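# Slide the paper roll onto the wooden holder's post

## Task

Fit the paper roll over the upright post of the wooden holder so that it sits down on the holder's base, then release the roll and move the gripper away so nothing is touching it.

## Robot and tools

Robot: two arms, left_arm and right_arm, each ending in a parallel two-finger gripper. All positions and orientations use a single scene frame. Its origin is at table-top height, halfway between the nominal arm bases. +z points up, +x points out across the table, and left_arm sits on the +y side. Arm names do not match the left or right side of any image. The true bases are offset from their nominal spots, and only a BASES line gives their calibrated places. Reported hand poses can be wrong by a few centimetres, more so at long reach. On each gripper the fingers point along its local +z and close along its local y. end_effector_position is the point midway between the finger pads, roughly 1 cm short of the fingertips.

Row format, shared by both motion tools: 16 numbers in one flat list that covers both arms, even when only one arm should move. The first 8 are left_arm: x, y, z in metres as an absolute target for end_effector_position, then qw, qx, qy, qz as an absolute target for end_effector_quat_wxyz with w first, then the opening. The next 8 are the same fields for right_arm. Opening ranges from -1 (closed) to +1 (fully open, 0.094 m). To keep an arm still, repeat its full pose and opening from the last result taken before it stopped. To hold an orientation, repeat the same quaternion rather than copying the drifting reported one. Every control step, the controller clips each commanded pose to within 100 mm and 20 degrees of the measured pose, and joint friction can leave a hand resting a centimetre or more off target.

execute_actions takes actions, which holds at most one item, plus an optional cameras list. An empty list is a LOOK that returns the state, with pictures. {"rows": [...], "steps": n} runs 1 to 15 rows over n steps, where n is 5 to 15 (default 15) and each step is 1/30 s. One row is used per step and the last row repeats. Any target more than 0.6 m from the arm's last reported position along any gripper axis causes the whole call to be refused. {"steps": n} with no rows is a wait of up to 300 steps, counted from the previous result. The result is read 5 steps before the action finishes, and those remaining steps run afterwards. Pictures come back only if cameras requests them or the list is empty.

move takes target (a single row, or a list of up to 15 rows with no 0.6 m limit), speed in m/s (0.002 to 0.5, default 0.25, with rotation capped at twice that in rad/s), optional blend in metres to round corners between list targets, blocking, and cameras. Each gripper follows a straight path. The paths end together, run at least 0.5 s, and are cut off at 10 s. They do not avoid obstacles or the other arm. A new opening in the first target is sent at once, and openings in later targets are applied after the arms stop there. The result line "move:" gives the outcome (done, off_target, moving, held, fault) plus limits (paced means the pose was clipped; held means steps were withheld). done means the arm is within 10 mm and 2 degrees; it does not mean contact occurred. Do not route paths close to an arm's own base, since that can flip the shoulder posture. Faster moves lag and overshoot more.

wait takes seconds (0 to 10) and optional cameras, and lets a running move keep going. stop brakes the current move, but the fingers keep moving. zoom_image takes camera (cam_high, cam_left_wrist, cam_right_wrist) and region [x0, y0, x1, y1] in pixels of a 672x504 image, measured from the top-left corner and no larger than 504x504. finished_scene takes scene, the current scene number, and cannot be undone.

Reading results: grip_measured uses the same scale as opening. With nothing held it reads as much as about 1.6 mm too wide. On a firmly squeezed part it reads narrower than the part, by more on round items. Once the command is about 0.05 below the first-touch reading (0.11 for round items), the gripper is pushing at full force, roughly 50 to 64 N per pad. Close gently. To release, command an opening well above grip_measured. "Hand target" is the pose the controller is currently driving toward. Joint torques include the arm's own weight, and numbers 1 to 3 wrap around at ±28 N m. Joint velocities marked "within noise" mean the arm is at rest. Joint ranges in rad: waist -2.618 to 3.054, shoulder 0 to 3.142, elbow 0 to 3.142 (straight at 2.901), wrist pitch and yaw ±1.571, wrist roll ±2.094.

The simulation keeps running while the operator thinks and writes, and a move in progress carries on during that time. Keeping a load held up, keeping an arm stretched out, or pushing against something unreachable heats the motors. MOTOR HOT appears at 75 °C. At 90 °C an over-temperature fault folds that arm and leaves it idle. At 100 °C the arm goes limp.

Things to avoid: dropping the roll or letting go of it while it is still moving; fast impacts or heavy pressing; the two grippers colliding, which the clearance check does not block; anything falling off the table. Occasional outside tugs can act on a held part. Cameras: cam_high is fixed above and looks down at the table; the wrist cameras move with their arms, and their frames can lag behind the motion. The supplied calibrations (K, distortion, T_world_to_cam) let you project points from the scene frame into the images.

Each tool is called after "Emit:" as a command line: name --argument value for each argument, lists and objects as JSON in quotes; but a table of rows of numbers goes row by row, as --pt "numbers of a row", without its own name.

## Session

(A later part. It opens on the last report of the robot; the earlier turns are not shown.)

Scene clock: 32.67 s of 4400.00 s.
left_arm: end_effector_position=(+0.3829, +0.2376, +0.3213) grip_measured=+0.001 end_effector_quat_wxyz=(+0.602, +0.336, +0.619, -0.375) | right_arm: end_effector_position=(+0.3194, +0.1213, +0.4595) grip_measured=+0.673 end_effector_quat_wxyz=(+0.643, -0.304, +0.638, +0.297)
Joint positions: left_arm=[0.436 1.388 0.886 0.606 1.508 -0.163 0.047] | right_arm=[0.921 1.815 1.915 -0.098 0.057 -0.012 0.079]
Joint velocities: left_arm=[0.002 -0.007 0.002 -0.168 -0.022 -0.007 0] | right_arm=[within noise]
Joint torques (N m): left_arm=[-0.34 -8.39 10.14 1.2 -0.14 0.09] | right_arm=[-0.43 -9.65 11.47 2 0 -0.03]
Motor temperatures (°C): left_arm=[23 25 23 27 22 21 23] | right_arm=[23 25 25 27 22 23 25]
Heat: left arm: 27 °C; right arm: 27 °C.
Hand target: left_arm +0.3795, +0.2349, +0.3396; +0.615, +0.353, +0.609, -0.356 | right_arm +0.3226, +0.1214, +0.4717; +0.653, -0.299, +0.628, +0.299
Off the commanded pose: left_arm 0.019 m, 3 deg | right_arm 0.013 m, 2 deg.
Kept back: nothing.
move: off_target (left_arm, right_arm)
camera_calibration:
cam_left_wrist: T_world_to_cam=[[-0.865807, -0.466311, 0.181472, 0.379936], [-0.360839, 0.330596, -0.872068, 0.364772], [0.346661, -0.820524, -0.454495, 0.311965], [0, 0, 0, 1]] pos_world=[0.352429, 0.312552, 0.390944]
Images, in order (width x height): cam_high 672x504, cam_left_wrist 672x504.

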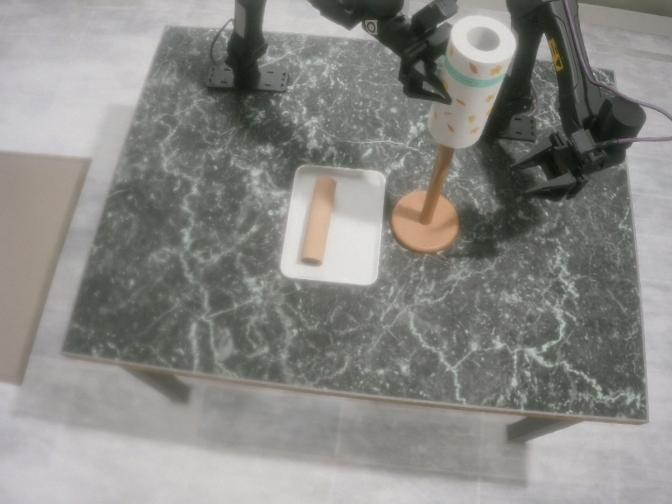

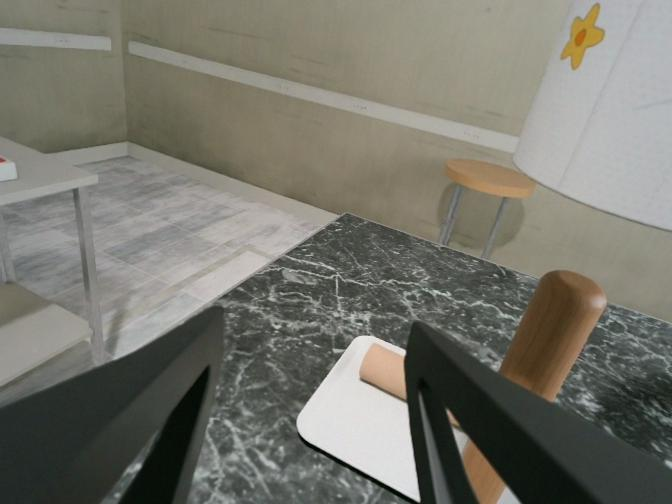

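Emit:
move --target '[0.38,0.235,0.34,0.612,0.354,0.612,-0.354,0,0.314,0.117,0.41,0.654,-0.299,0.629,0.299,0.5]' --cameras '["cam_high","cam_left_wrist"]' --speed 0.06

Emit:
zoom_image --camera "cam_left_wrist" --region '[422, 200, 672, 504]'

Scene clock: 34.93 s of 4400.00 s.
left_arm: end_effector_position=(+0.3840, +0.2382, +0.3194) grip_measured=+0.001 end_effector_quat_wxyz=(+0.600, +0.334, +0.622, -0.376) | right_arm: end_effector_position=(+0.3243, +0.1280, +0.3811) grip_measured=+0.673 end_effector_quat_wxyz=(+0.631, -0.310, +0.649, +0.291)
Joint positions: left_arm=[0.436 1.388 0.896 0.541 1.507 -0.115 0.047] | right_arm=[0.921 1.793 1.606 0.153 0.057 -0.012 0.079]
Joint velocities: within noise
Joint torques (N m): left_arm=[-0.32 -8.8 10.21 1.24 -0.1 0.09] | right_arm=[0.53 -16.39 6.57 2.25 0.13 -0.03]
Motor temperatures (°C): left_arm=[23 25 23 27 22 21 23] | right_arm=[23 26 25 27 22 23 25]
Heat: left arm: 27 °C; right arm: 27 °C.
Hand target: left_arm +0.3794, +0.2348, +0.3395; +0.614, +0.353, +0.610, -0.356 | right_arm +0.3145, +0.1173, +0.4097; +0.653, -0.299, +0.629, +0.299
Off the commanded pose: left_arm 0.021 m, 4 deg | right_arm 0.033 m, 4 deg.
Kept back: nothing.
move: off_target (left_arm, right_arm)
camera_calibration:
cam_left_wrist: T_world_to_cam=[[-0.863658, -0.467781, 0.187819, 0.379026], [-0.367688, 0.329734, -0.869529, 0.365324], [0.344819, -0.820035, -0.456775, 0.31248], [0, 0, 0, 1]] pos_world=[0.353925, 0.313086, 0.389205]
Images, in order (width x height): cam_high 672x504, cam_left_wrist 672x504.

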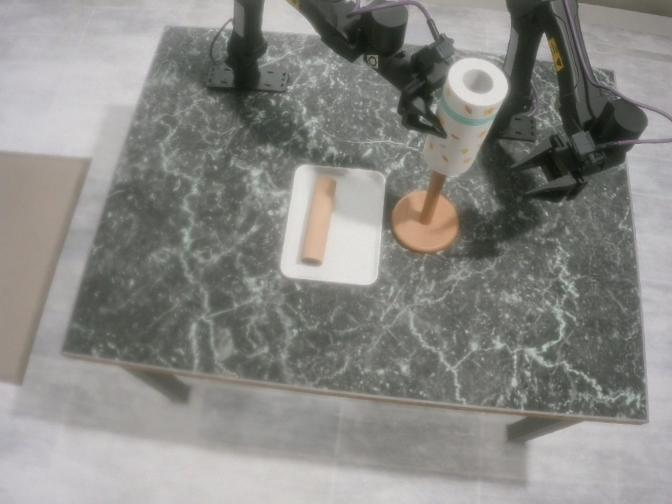

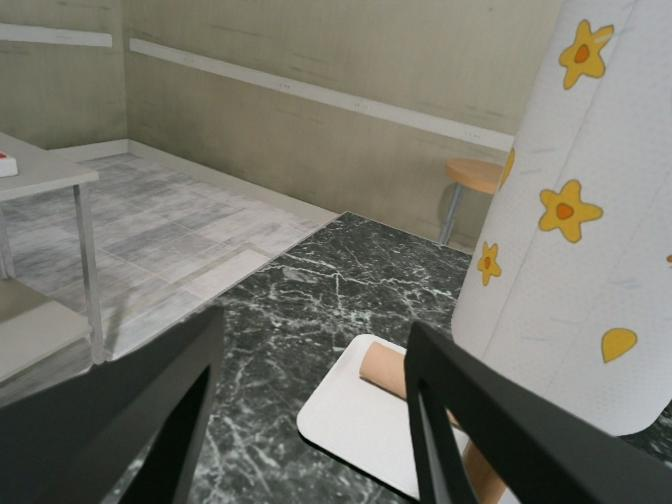

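Scaled by 1.658 from the camera's 672x504 image, which has a finer 960x720 frame.

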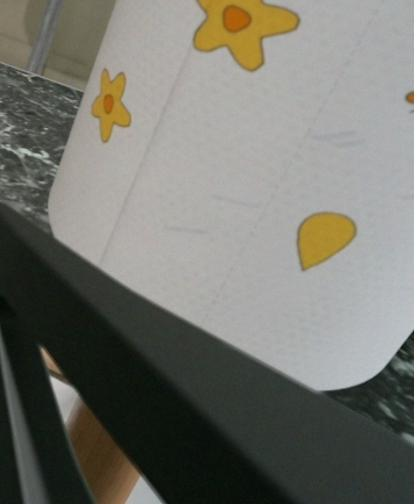

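Emit:
move --target '[0.38,0.235,0.34,0.612,0.354,0.612,-0.354,0,0.312,0.113,0.33,0.663,-0.288,0.618,0.309,0.5]' --cameras '["cam_high","cam_left_wrist"]' --speed 0.08

Emit:
zoom_image --camera "cam_high" --region '[380, 40, 520, 260]'

Scene clock: 37.10 s of 4400.00 s.
left_arm: end_effector_position=(+0.3827, +0.2376, +0.3190) grip_measured=+0.001 end_effector_quat_wxyz=(+0.600, +0.334, +0.622, -0.375) | right_arm: end_effector_position=(+0.3171, +0.1183, +0.3141) grip_measured=+0.673 end_effector_quat_wxyz=(+0.650, -0.299, +0.630, +0.301)
Joint positions: left_arm=[0.436 1.381 0.896 0.511 1.506 -0.093 0.047] | right_arm=[0.921 1.781 1.263 0.545 0.057 -0.011 0.079]
Joint velocities: within noise
Joint torques (N m): left_arm=[-0.39 -8.39 10.7 1.24 -0.08 0.11] | right_arm=[0.36 -13.68 6.54 2.24 0.11 0.1]
Motor temperatures (°C): left_arm=[23 25 23 27 22 21 23] | right_arm=[23 26 25 28 22 23 25]
Heat: left arm: 27 °C; right arm: 28 °C.
Hand target: left_arm +0.3792, +0.2348, +0.3395; +0.614, +0.353, +0.610, -0.355 | right_arm +0.3122, +0.1131, +0.3300; +0.663, -0.288, +0.618, +0.309
Off the commanded pose: left_arm 0.021 m, 4 deg | right_arm 0.018 m, 3 deg.
Kept back: nothing.
move: off_target (left_arm, right_arm)
camera_calibration:
cam_left_wrist: T_world_to_cam=[[-0.863269, -0.468353, 0.18818, 0.377607], [-0.36869, 0.330487, -0.868819, 0.364772], [0.344722, -0.819405, -0.457977, 0.312542], [0, 0, 0, 1]] pos_world=[0.352724, 0.312399, 0.388999]
Images, in order (width x height): cam_high 672x504, cam_left_wrist 672x504.

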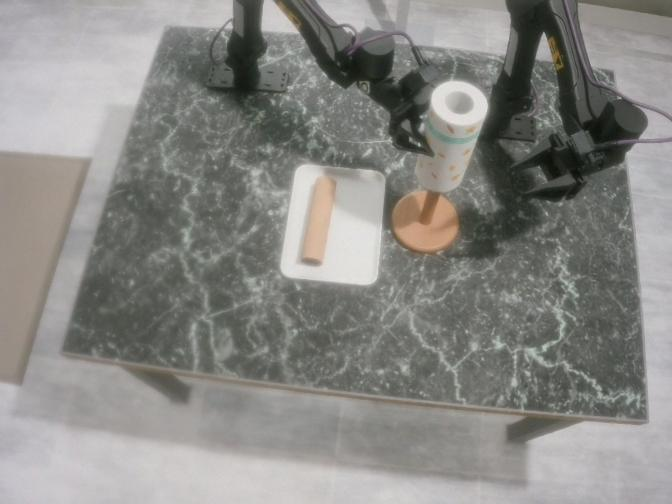

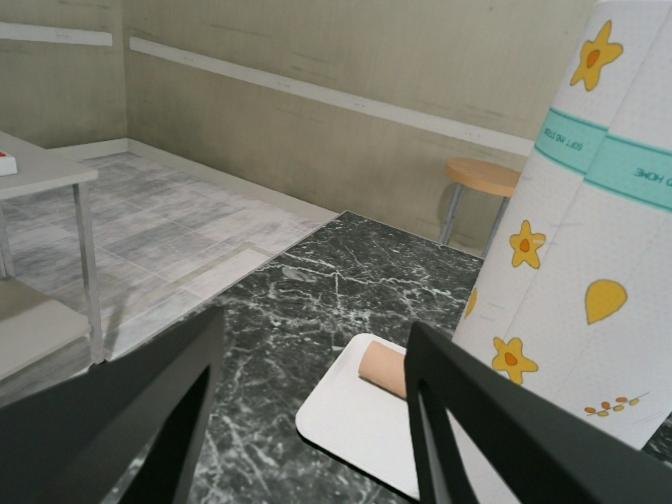

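Scaled by 2.291 from the camera's 672x504 image, which has a finer 960x720 frame.

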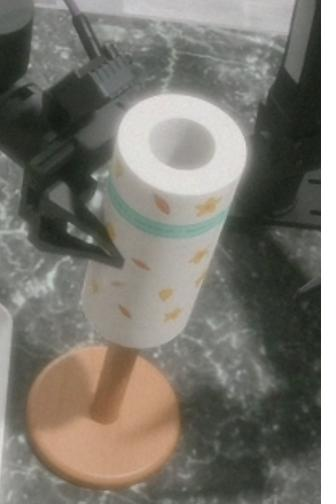

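Emit:
move --target '[0.38,0.235,0.34,0.612,0.354,0.612,-0.354,0,0.316,0.117,0.245,0.663,-0.288,0.618,0.309,0.5]' --cameras '["cam_high"]' --speed 0.08

Emit:
zoom_image --camera "cam_high" --region '[380, 60, 520, 260]'

Scene clock: 38.97 s of 4400.00 s.
left_arm: end_effector_position=(+0.3833, +0.2379, +0.3211) grip_measured=+0.001 end_effector_quat_wxyz=(+0.601, +0.336, +0.621, -0.373) | right_arm: end_effector_position=(+0.3160, +0.1164, +0.2535) grip_measured=+0.673 end_effector_quat_wxyz=(+0.663, -0.291, +0.618, +0.308)
Joint positions: left_arm=[0.436 1.381 0.905 0.501 1.506 -0.085 0.047] | right_arm=[0.921 1.886 1.09 0.863 0.059 -0.01 0.079]
Joint velocities: within noise
Joint torques (N m): left_arm=[-0.38 -8.32 10.14 1.23 -0.09 0.09] | right_arm=[0.14 -9.51 5.87 2.31 0.04 0.09]
Motor temperatures (°C): left_arm=[23 25 23 27 22 21 23] | right_arm=[23 26 24 28 22 23 25]
Heat: left arm: 27 °C; right arm: 28 °C.
Hand target: left_arm +0.3794, +0.2348, +0.3397; +0.614, +0.353, +0.610, -0.355 | right_arm +0.3160, +0.1169, +0.2451; +0.663, -0.288, +0.618, +0.309
Off the commanded pose: left_arm 0.019 m, 3 deg | right_arm 0.009 m, 0 deg.
Kept back: nothing.
move: off_target (left_arm)
Images, in order (width x height): cam_high 672x504.

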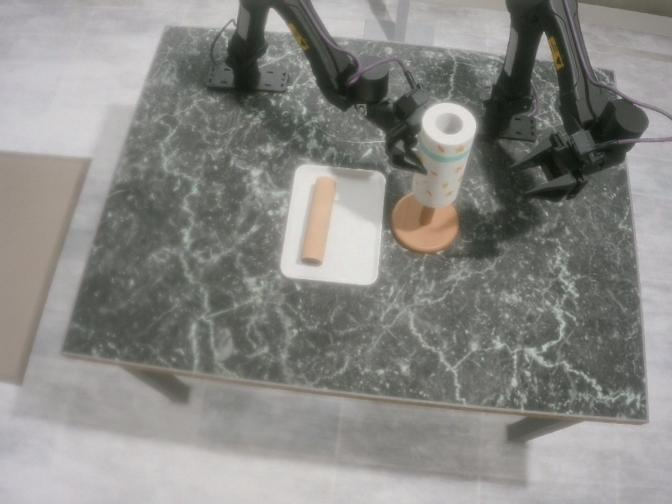

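Scaled by 2.520 from the camera's 672x504 image, which has a finer 960x720 frame.

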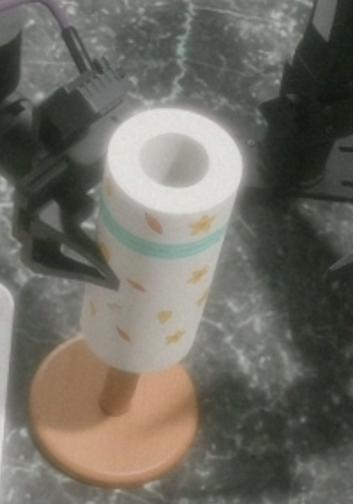

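Emit:
move --target '[0.38,0.235,0.34,0.612,0.354,0.612,-0.354,0,0.317,0.118,0.19,0.663,-0.288,0.618,0.309,0.5]' --cameras '["cam_high"]' --speed 0.08

Emit:
zoom_image --camera "cam_high" --region '[380, 80, 520, 260]'

Scene clock: 40.40 s of 4400.00 s.
left_arm: end_effector_position=(+0.3833, +0.2379, +0.3206) grip_measured=+0.001 end_effector_quat_wxyz=(+0.601, +0.336, +0.622, -0.374) | right_arm: end_effector_position=(+0.3176, +0.1185, +0.1989) grip_measured=+0.673 end_effector_quat_wxyz=(+0.663, -0.291, +0.617, +0.308)
Joint positions: left_arm=[0.436 1.381 0.905 0.495 1.506 -0.081 0.047] | right_arm=[0.921 2.026 1.025 1.07 0.059 -0.009 0.079]
Joint velocities: within noise
Joint torques (N m): left_arm=[-0.34 -8.32 10.15 1.22 -0.07 0.11] | right_arm=[0.18 -10 5.26 2.28 0.05 0.07]
Motor temperatures (°C): left_arm=[23 25 23 27 22 21 23] | right_arm=[23 26 24 28 22 23 25]
Heat: left arm: 27 °C; right arm: 28 °C.
Hand target: left_arm +0.3794, +0.2348, +0.3397; +0.613, +0.353, +0.611, -0.355 | right_arm +0.3170, +0.1179, +0.1902; +0.663, -0.288, +0.618, +0.309
Off the commanded pose: left_arm 0.020 m, 4 deg | right_arm 0.009 m, 0 deg.
Kept back: nothing.
move: off_target (left_arm)
Images, in order (width x height): cam_high 672x504.

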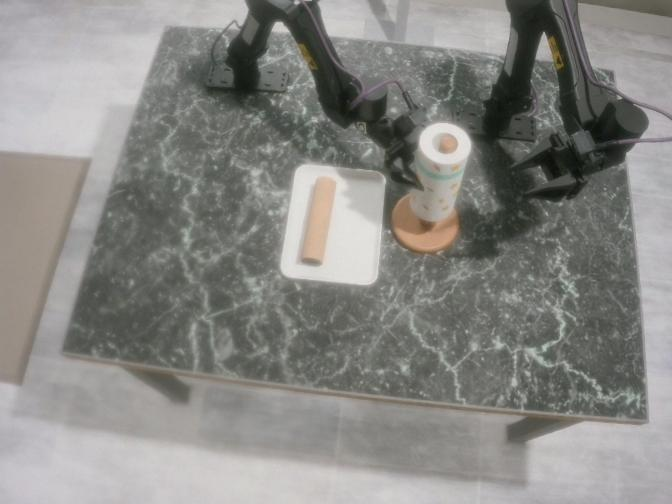

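Scaled by 2.800 from the camera's 672x504 image, which has a finer 960x720 frame.

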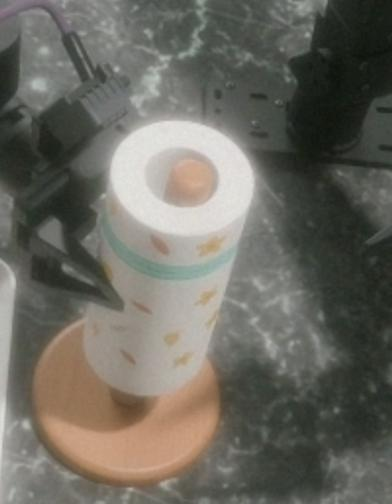

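Emit:
move --target '[0.38,0.235,0.34,0.612,0.354,0.612,-0.354,0,0.318,0.123,0.13,0.663,-0.288,0.618,0.309,0.5]' --cameras '["cam_high"]' --speed 0.07

Emit:
zoom_image --camera "cam_high" --region '[380, 100, 520, 260]'

Scene clock: 42.03 s of 4400.00 s.
left_arm: end_effector_position=(+0.3834, +0.2379, +0.3204) grip_measured=+0.001 end_effector_quat_wxyz=(+0.601, +0.335, +0.622, -0.374) | right_arm: end_effector_position=(+0.3206, +0.1225, +0.1385) grip_measured=+0.673 end_effector_quat_wxyz=(+0.664, -0.290, +0.617, +0.308)
Joint positions: left_arm=[0.436 1.381 0.905 0.492 1.506 -0.079 0.047] | right_arm=[0.921 2.223 1.018 1.276 0.059 -0.009 0.079]
Joint velocities: within noise
Joint torques (N m): left_arm=[-0.36 -8.36 10.24 1.21 -0.08 0.11] | right_arm=[0.57 -10.62 4.86 2.21 0.11 0.08]
Motor temperatures (°C): left_arm=[23 25 23 27 22 21 23] | right_arm=[23 26 24 28 22 23 25]
Heat: left arm: 27 °C; right arm: 28 °C.
Hand target: left_arm +0.3794, +0.2348, +0.3397; +0.614, +0.353, +0.611, -0.355 | right_arm +0.3180, +0.1228, +0.1299; +0.663, -0.288, +0.618, +0.309
Off the commanded pose: left_arm 0.020 m, 4 deg | right_arm 0.009 m, 0 deg.
Kept back: nothing.
move: off_target (left_arm)
Images, in order (width x height): cam_high 672x504.

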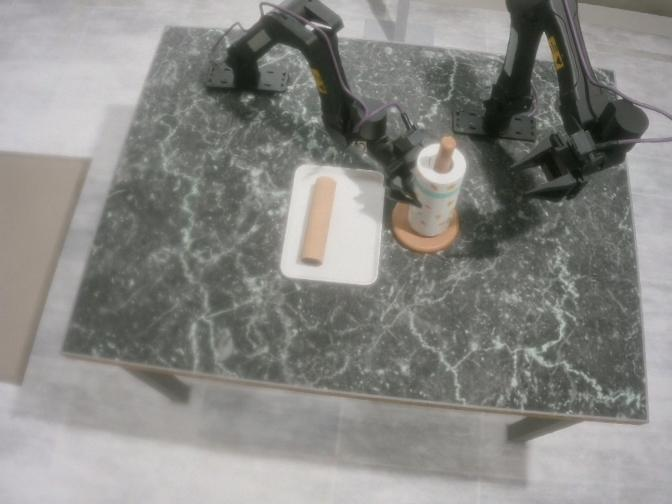

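Scaled by 3.150 from the camera's 672x504 image, which has a finer 960x720 frame.

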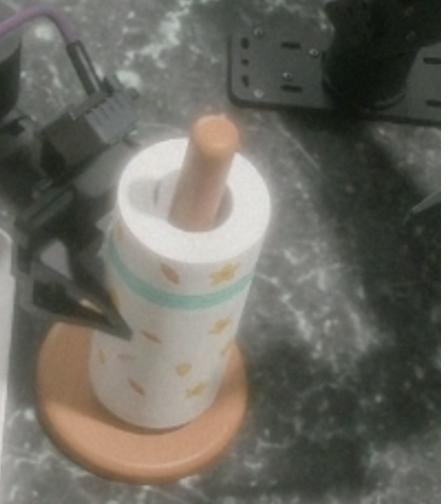

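Emit:
move --target '[0.38,0.235,0.34,0.612,0.354,0.612,-0.354,0,0.318,0.124,0.112,0.663,-0.288,0.618,0.309,0.5]' --cameras '["cam_high"]' --speed 0.04

Emit:
zoom_image --camera "cam_high" --region '[380, 100, 520, 260]'

Scene clock: 43.00 s of 4400.00 s.
left_arm: end_effector_position=(+0.3834, +0.2379, +0.3203) grip_measured=+0.001 end_effector_quat_wxyz=(+0.601, +0.335, +0.622, -0.374) | right_arm: end_effector_position=(+0.3202, +0.1219, +0.1280) grip_measured=+0.673 end_effector_quat_wxyz=(+0.670, -0.286, +0.610, +0.311)
Joint positions: left_arm=[0.436 1.381 0.905 0.491 1.506 -0.078 0.047] | right_arm=[0.921 2.275 1.018 1.35 0.06 -0.009 0.079]
Joint velocities: within noise
Joint torques (N m): left_arm=[-0.31 -8.43 10.26 1.25 -0.09 0.09] | right_arm=[0.64 -9.99 5.19 1.98 0.1 0.08]
Motor temperatures (°C): left_arm=[23 25 24 27 22 21 23] | right_arm=[23 26 24 28 22 23 26]
Heat: left arm: 27 °C; right arm: 28 °C.
Hand target: left_arm +0.3794, +0.2348, +0.3396; +0.614, +0.353, +0.611, -0.355 | right_arm +0.3178, +0.1235, +0.1120; +0.663, -0.288, +0.618, +0.309
Off the commanded pose: left_arm 0.020 m, 4 deg | right_arm 0.016 m, 1 deg.
Kept back: nothing.
move: off_target (left_arm, right_arm)
Images, in order (width x height): cam_high 672x504.

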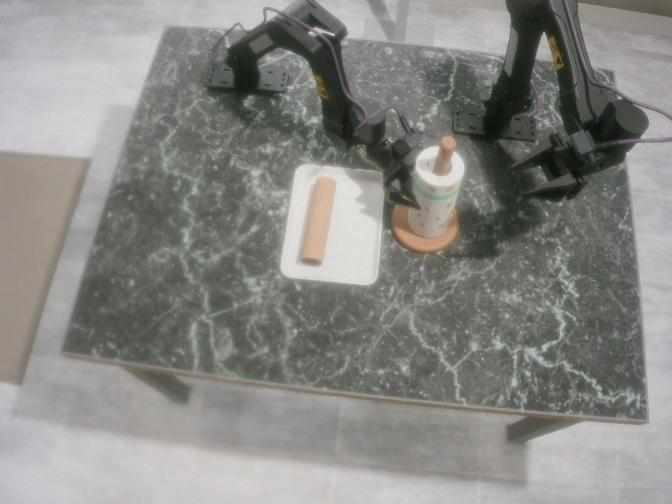

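Scaled by 3.150 from the camera's 672x504 image, which has a finer 960x720 frame.

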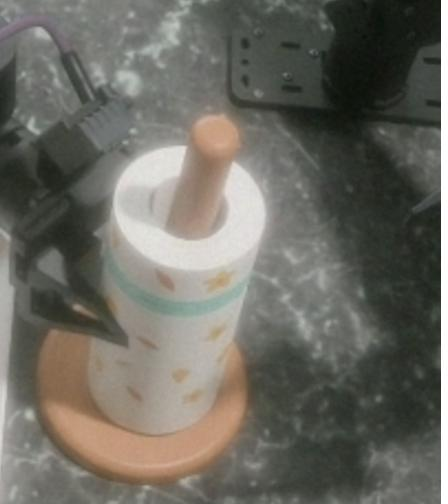

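Emit:
move --target '[0.38,0.235,0.34,0.612,0.354,0.612,-0.354,0,0.320,0.1245,0.112,0.648,-0.296,0.634,0.302,0.5]' --cameras '["cam_high","cam_left_wrist"]' --speed 0.04

Emit:
zoom_image --camera "cam_high" --region '[380, 100, 520, 260]'

Scene clock: 44.10 s of 4400.00 s.
left_arm: end_effector_position=(+0.3834, +0.2379, +0.3203) grip_measured=+0.001 end_effector_quat_wxyz=(+0.601, +0.335, +0.622, -0.374) | right_arm: end_effector_position=(+0.3203, +0.1220, +0.1261) grip_measured=+0.673 end_effector_quat_wxyz=(+0.668, -0.287, +0.612, +0.311)
Joint positions: left_arm=[0.436 1.381 0.905 0.491 1.506 -0.078 0.047] | right_arm=[0.921 2.275 1.018 1.343 0.06 -0.009 0.079]
Joint velocities: within noise
Joint torques (N m): left_arm=[-0.34 -8.46 10.19 1.25 -0.09 0.11] | right_arm=[0.35 -13.19 5.24 1.12 0.07 0.1]
Motor temperatures (°C): left_arm=[23 25 24 27 22 21 23] | right_arm=[23 26 24 28 22 23 26]
Heat: left arm: 27 °C; right arm: 28 °C.
Hand target: left_arm +0.3794, +0.2348, +0.3397; +0.614, +0.353, +0.611, -0.355 | right_arm +0.3195, +0.1238, +0.1120; +0.648, -0.296, +0.633, +0.302
Off the commanded pose: left_arm 0.020 m, 4 deg | right_arm 0.014 m, 4 deg.
Kept back: nothing.
move: off_target (left_arm, right_arm)
camera_calibration:
cam_left_wrist: T_world_to_cam=[[-0.863458, -0.469497, 0.184426, 0.379585], [-0.366357, 0.332381, -0.869083, 0.364717], [0.346732, -0.817983, -0.459001, 0.312374], [0, 0, 0, 1]] pos_world=[0.353062, 0.312505, 0.390343]
Images, in order (width x height): cam_high 672x504, cam_left_wrist 672x504.

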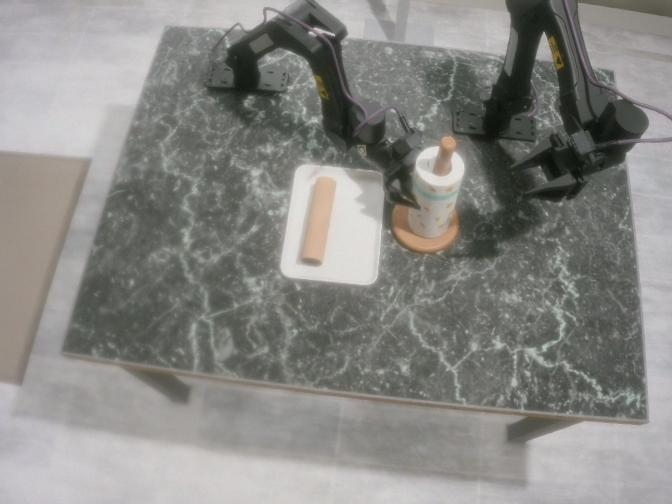

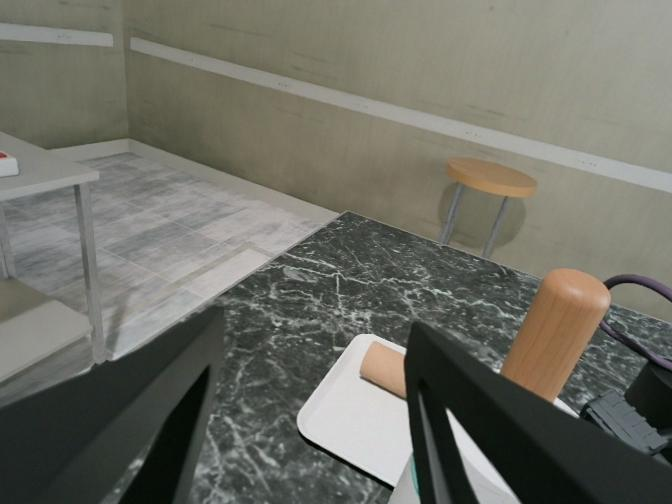

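Scaled by 3.150 from the camera's 672x504 image, which has a finer 960x720 frame.

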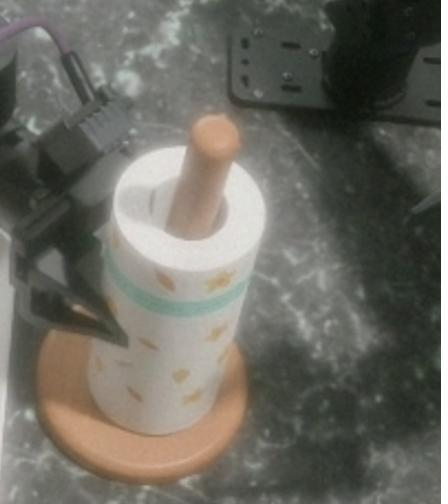

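Emit:
move --pt "0.38 0.235 0.34 0.612 0.354 0.612 -0.354 0 0.320 0.1225 0.116 0.648 -0.296 0.634 0.302 0.5" --pt "0.38 0.235 0.34 0.612 0.354 0.612 -0.354 0 0.320 0.1225 0.116 0.648 -0.296 0.634 0.302 0.75" --pt "0.38 0.235 0.34 0.612 0.354 0.612 -0.354 0 0.320 0.1225 0.116 0.648 -0.296 0.634 0.302 1" --cameras '["cam_high","cam_right_wrist"]' --speed 0.04

Emit:
zoom_image --camera "cam_high" --region '[380, 100, 520, 260]'

Scene clock: 46.80 s of 4400.00 s.
left_arm: end_effector_position=(+0.3834, +0.2379, +0.3202) grip_measured=+0.001 end_effector_quat_wxyz=(+0.601, +0.335, +0.622, -0.374) | right_arm: end_effector_position=(+0.3208, +0.1227, +0.1097) grip_measured=+0.998 end_effector_quat_wxyz=(+0.648, -0.299, +0.633, +0.300)
Joint positions: left_arm=[0.436 1.381 0.905 0.49 1.506 -0.077 0.047] | right_arm=[0.921 2.275 1.018 1.277 0.06 -0.008 0.094]
Joint velocities: within noise
Joint torques (N m): left_arm=[-0.36 -8.47 10.25 1.24 -0.09 0.1] | right_arm=[0.17 -14.86 4.83 1.77 0.04 0.08]
Motor temperatures (°C): left_arm=[23 25 24 27 22 21 23] | right_arm=[23 26 24 28 22 23 26]
Heat: left arm: 27 °C; right arm: 28 °C.
Hand target: left_arm +0.3794, +0.2348, +0.3396; +0.614, +0.353, +0.611, -0.355 | right_arm +0.3200, +0.1225, +0.1158; +0.648, -0.296, +0.634, +0.302
Off the commanded pose: left_arm 0.020 m, 4 deg | right_arm 0.006 m, 0 deg.
Kept back: nothing.
move: off_target (left_arm); target 2's new opening was sent with right_arm's hand 0.010 m and 4 deg from that target; target 3's new opening was sent with right_arm's hand 0.010 m and 4 deg from that target
camera_calibration:
cam_right_wrist: T_world_to_cam=[[0.775045, -0.618503, 0.129456, -0.187824], [-0.199015, -0.433359, -0.878973, 0.23723], [0.599748, 0.65548, -0.458964, -0.118553], [0, 0, 0, 1]] pos_world=[0.263886, 0.064345, 0.178422]
Images, in order (width x height): cam_high 672x504, cam_right_wrist 672x504.

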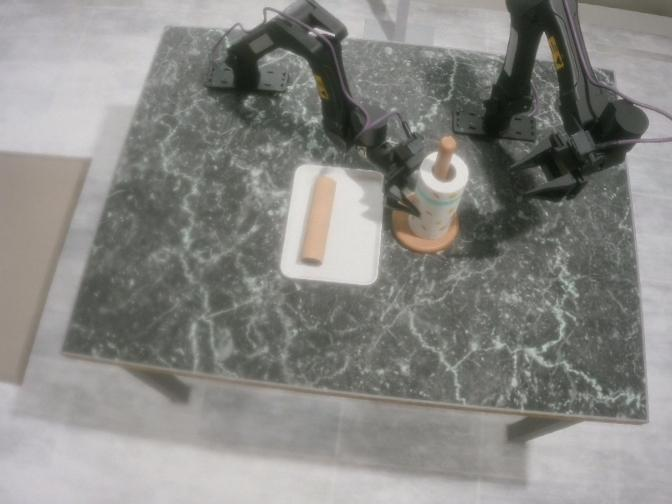

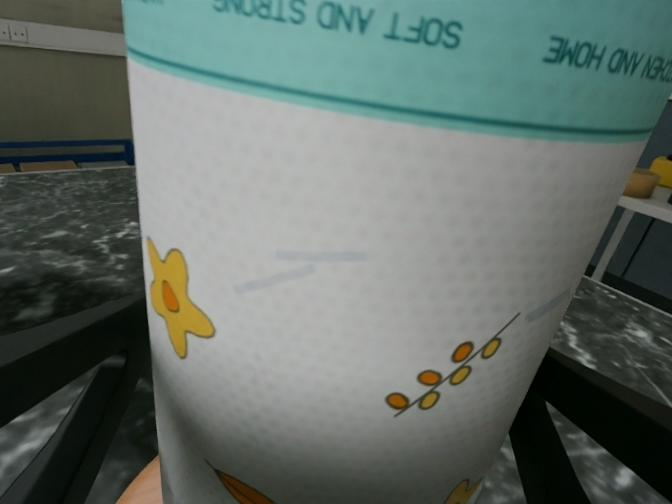

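Scaled by 3.150 from the camera's 672x504 image, which has a finer 960x720 frame.

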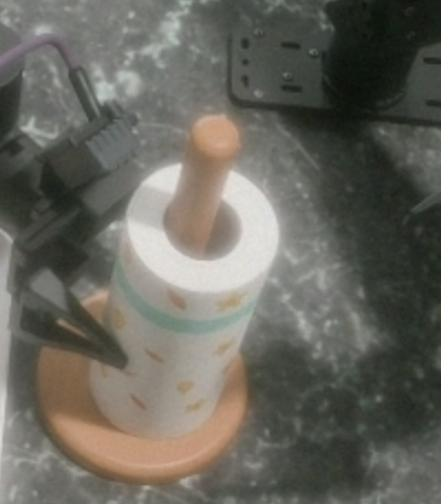

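Emit:
move --target '[0.38,0.235,0.34,0.612,0.354,0.612,-0.354,0,0.237,0.0235,0.125,0.648,-0.296,0.634,0.302,1]' --cameras '["cam_high","cam_right_wrist"]' --speed 0.1

Emit:
zoom_image --camera "cam_high" --region '[350, 100, 520, 260]'

Scene clock: 48.80 s of 4400.00 s.
left_arm: end_effector_position=(+0.3834, +0.2379, +0.3201) grip_measured=+0.001 end_effector_quat_wxyz=(+0.600, +0.335, +0.622, -0.374) | right_arm: end_effector_position=(+0.2401, +0.0257, +0.1109) grip_measured=+0.998 end_effector_quat_wxyz=(+0.638, -0.305, +0.643, +0.296)
Joint positions: left_arm=[0.436 1.381 0.905 0.489 1.506 -0.077 0.047] | right_arm=[0.946 2.01 0.461 1.537 0.081 -0.008 0.094]
Joint velocities: within noise
Joint torques (N m): left_arm=[-0.32 -8.43 10.29 1.24 -0.1 0.11] | right_arm=[0.58 -12.27 2.47 2.04 0.12 0.1]
Motor temperatures (°C): left_arm=[23 25 24 27 22 21 23] | right_arm=[23 26 24 28 22 23 25]
Heat: left arm: 27 °C; right arm: 28 °C.
Hand target: left_arm +0.3794, +0.2348, +0.3396; +0.613, +0.353, +0.611, -0.355 | right_arm +0.2372, +0.0237, +0.1246; +0.648, -0.296, +0.634, +0.302
Off the commanded pose: left_arm 0.020 m, 4 deg | right_arm 0.015 m, 2 deg.
Kept back: nothing.
move: off_target (left_arm, right_arm)
camera_calibration:
cam_right_wrist: T_world_to_cam=[[0.779515, -0.61258, 0.130778, -0.186758], [-0.213282, -0.455881, -0.864109, 0.18251], [0.588955, 0.645693, -0.486018, -0.000179047], [0, 0, 0, 1]] pos_world=[0.184612, -0.0310861, 0.182045]
Images, in order (width x height): cam_high 672x504, cam_right_wrist 672x504.

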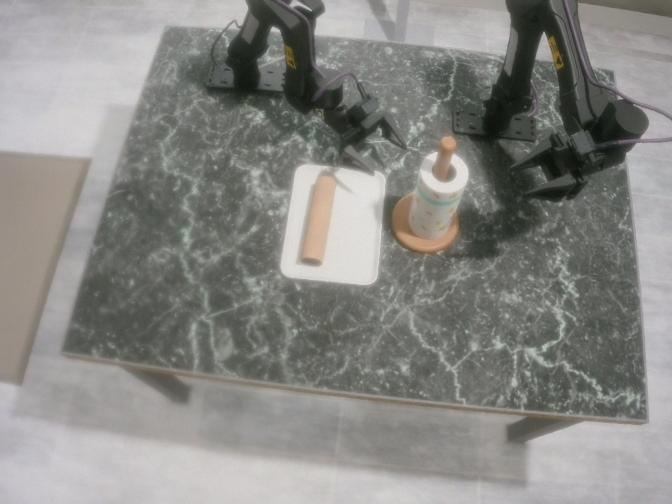

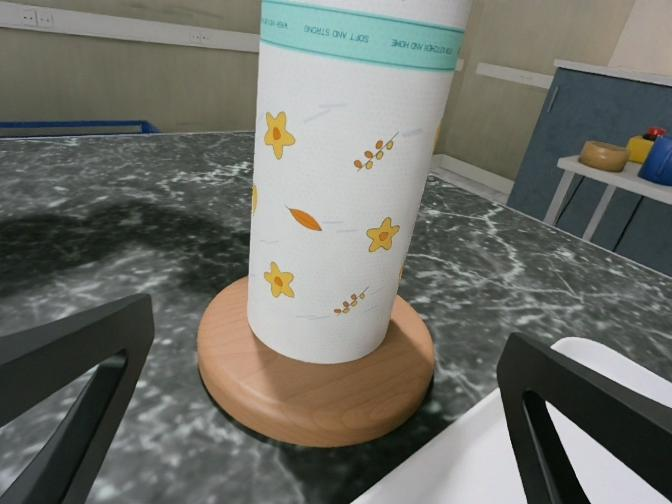

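Scaled by 2.965 from the camera's 672x504 image, which has a finer 960x720 frame.

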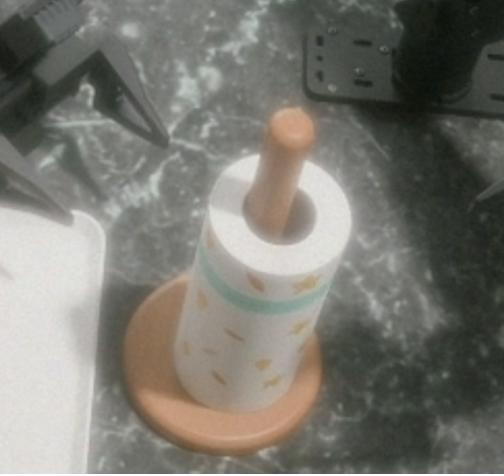

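Seated.

Emit:
finished_scene --scene 1

The scene is finished: the task was done.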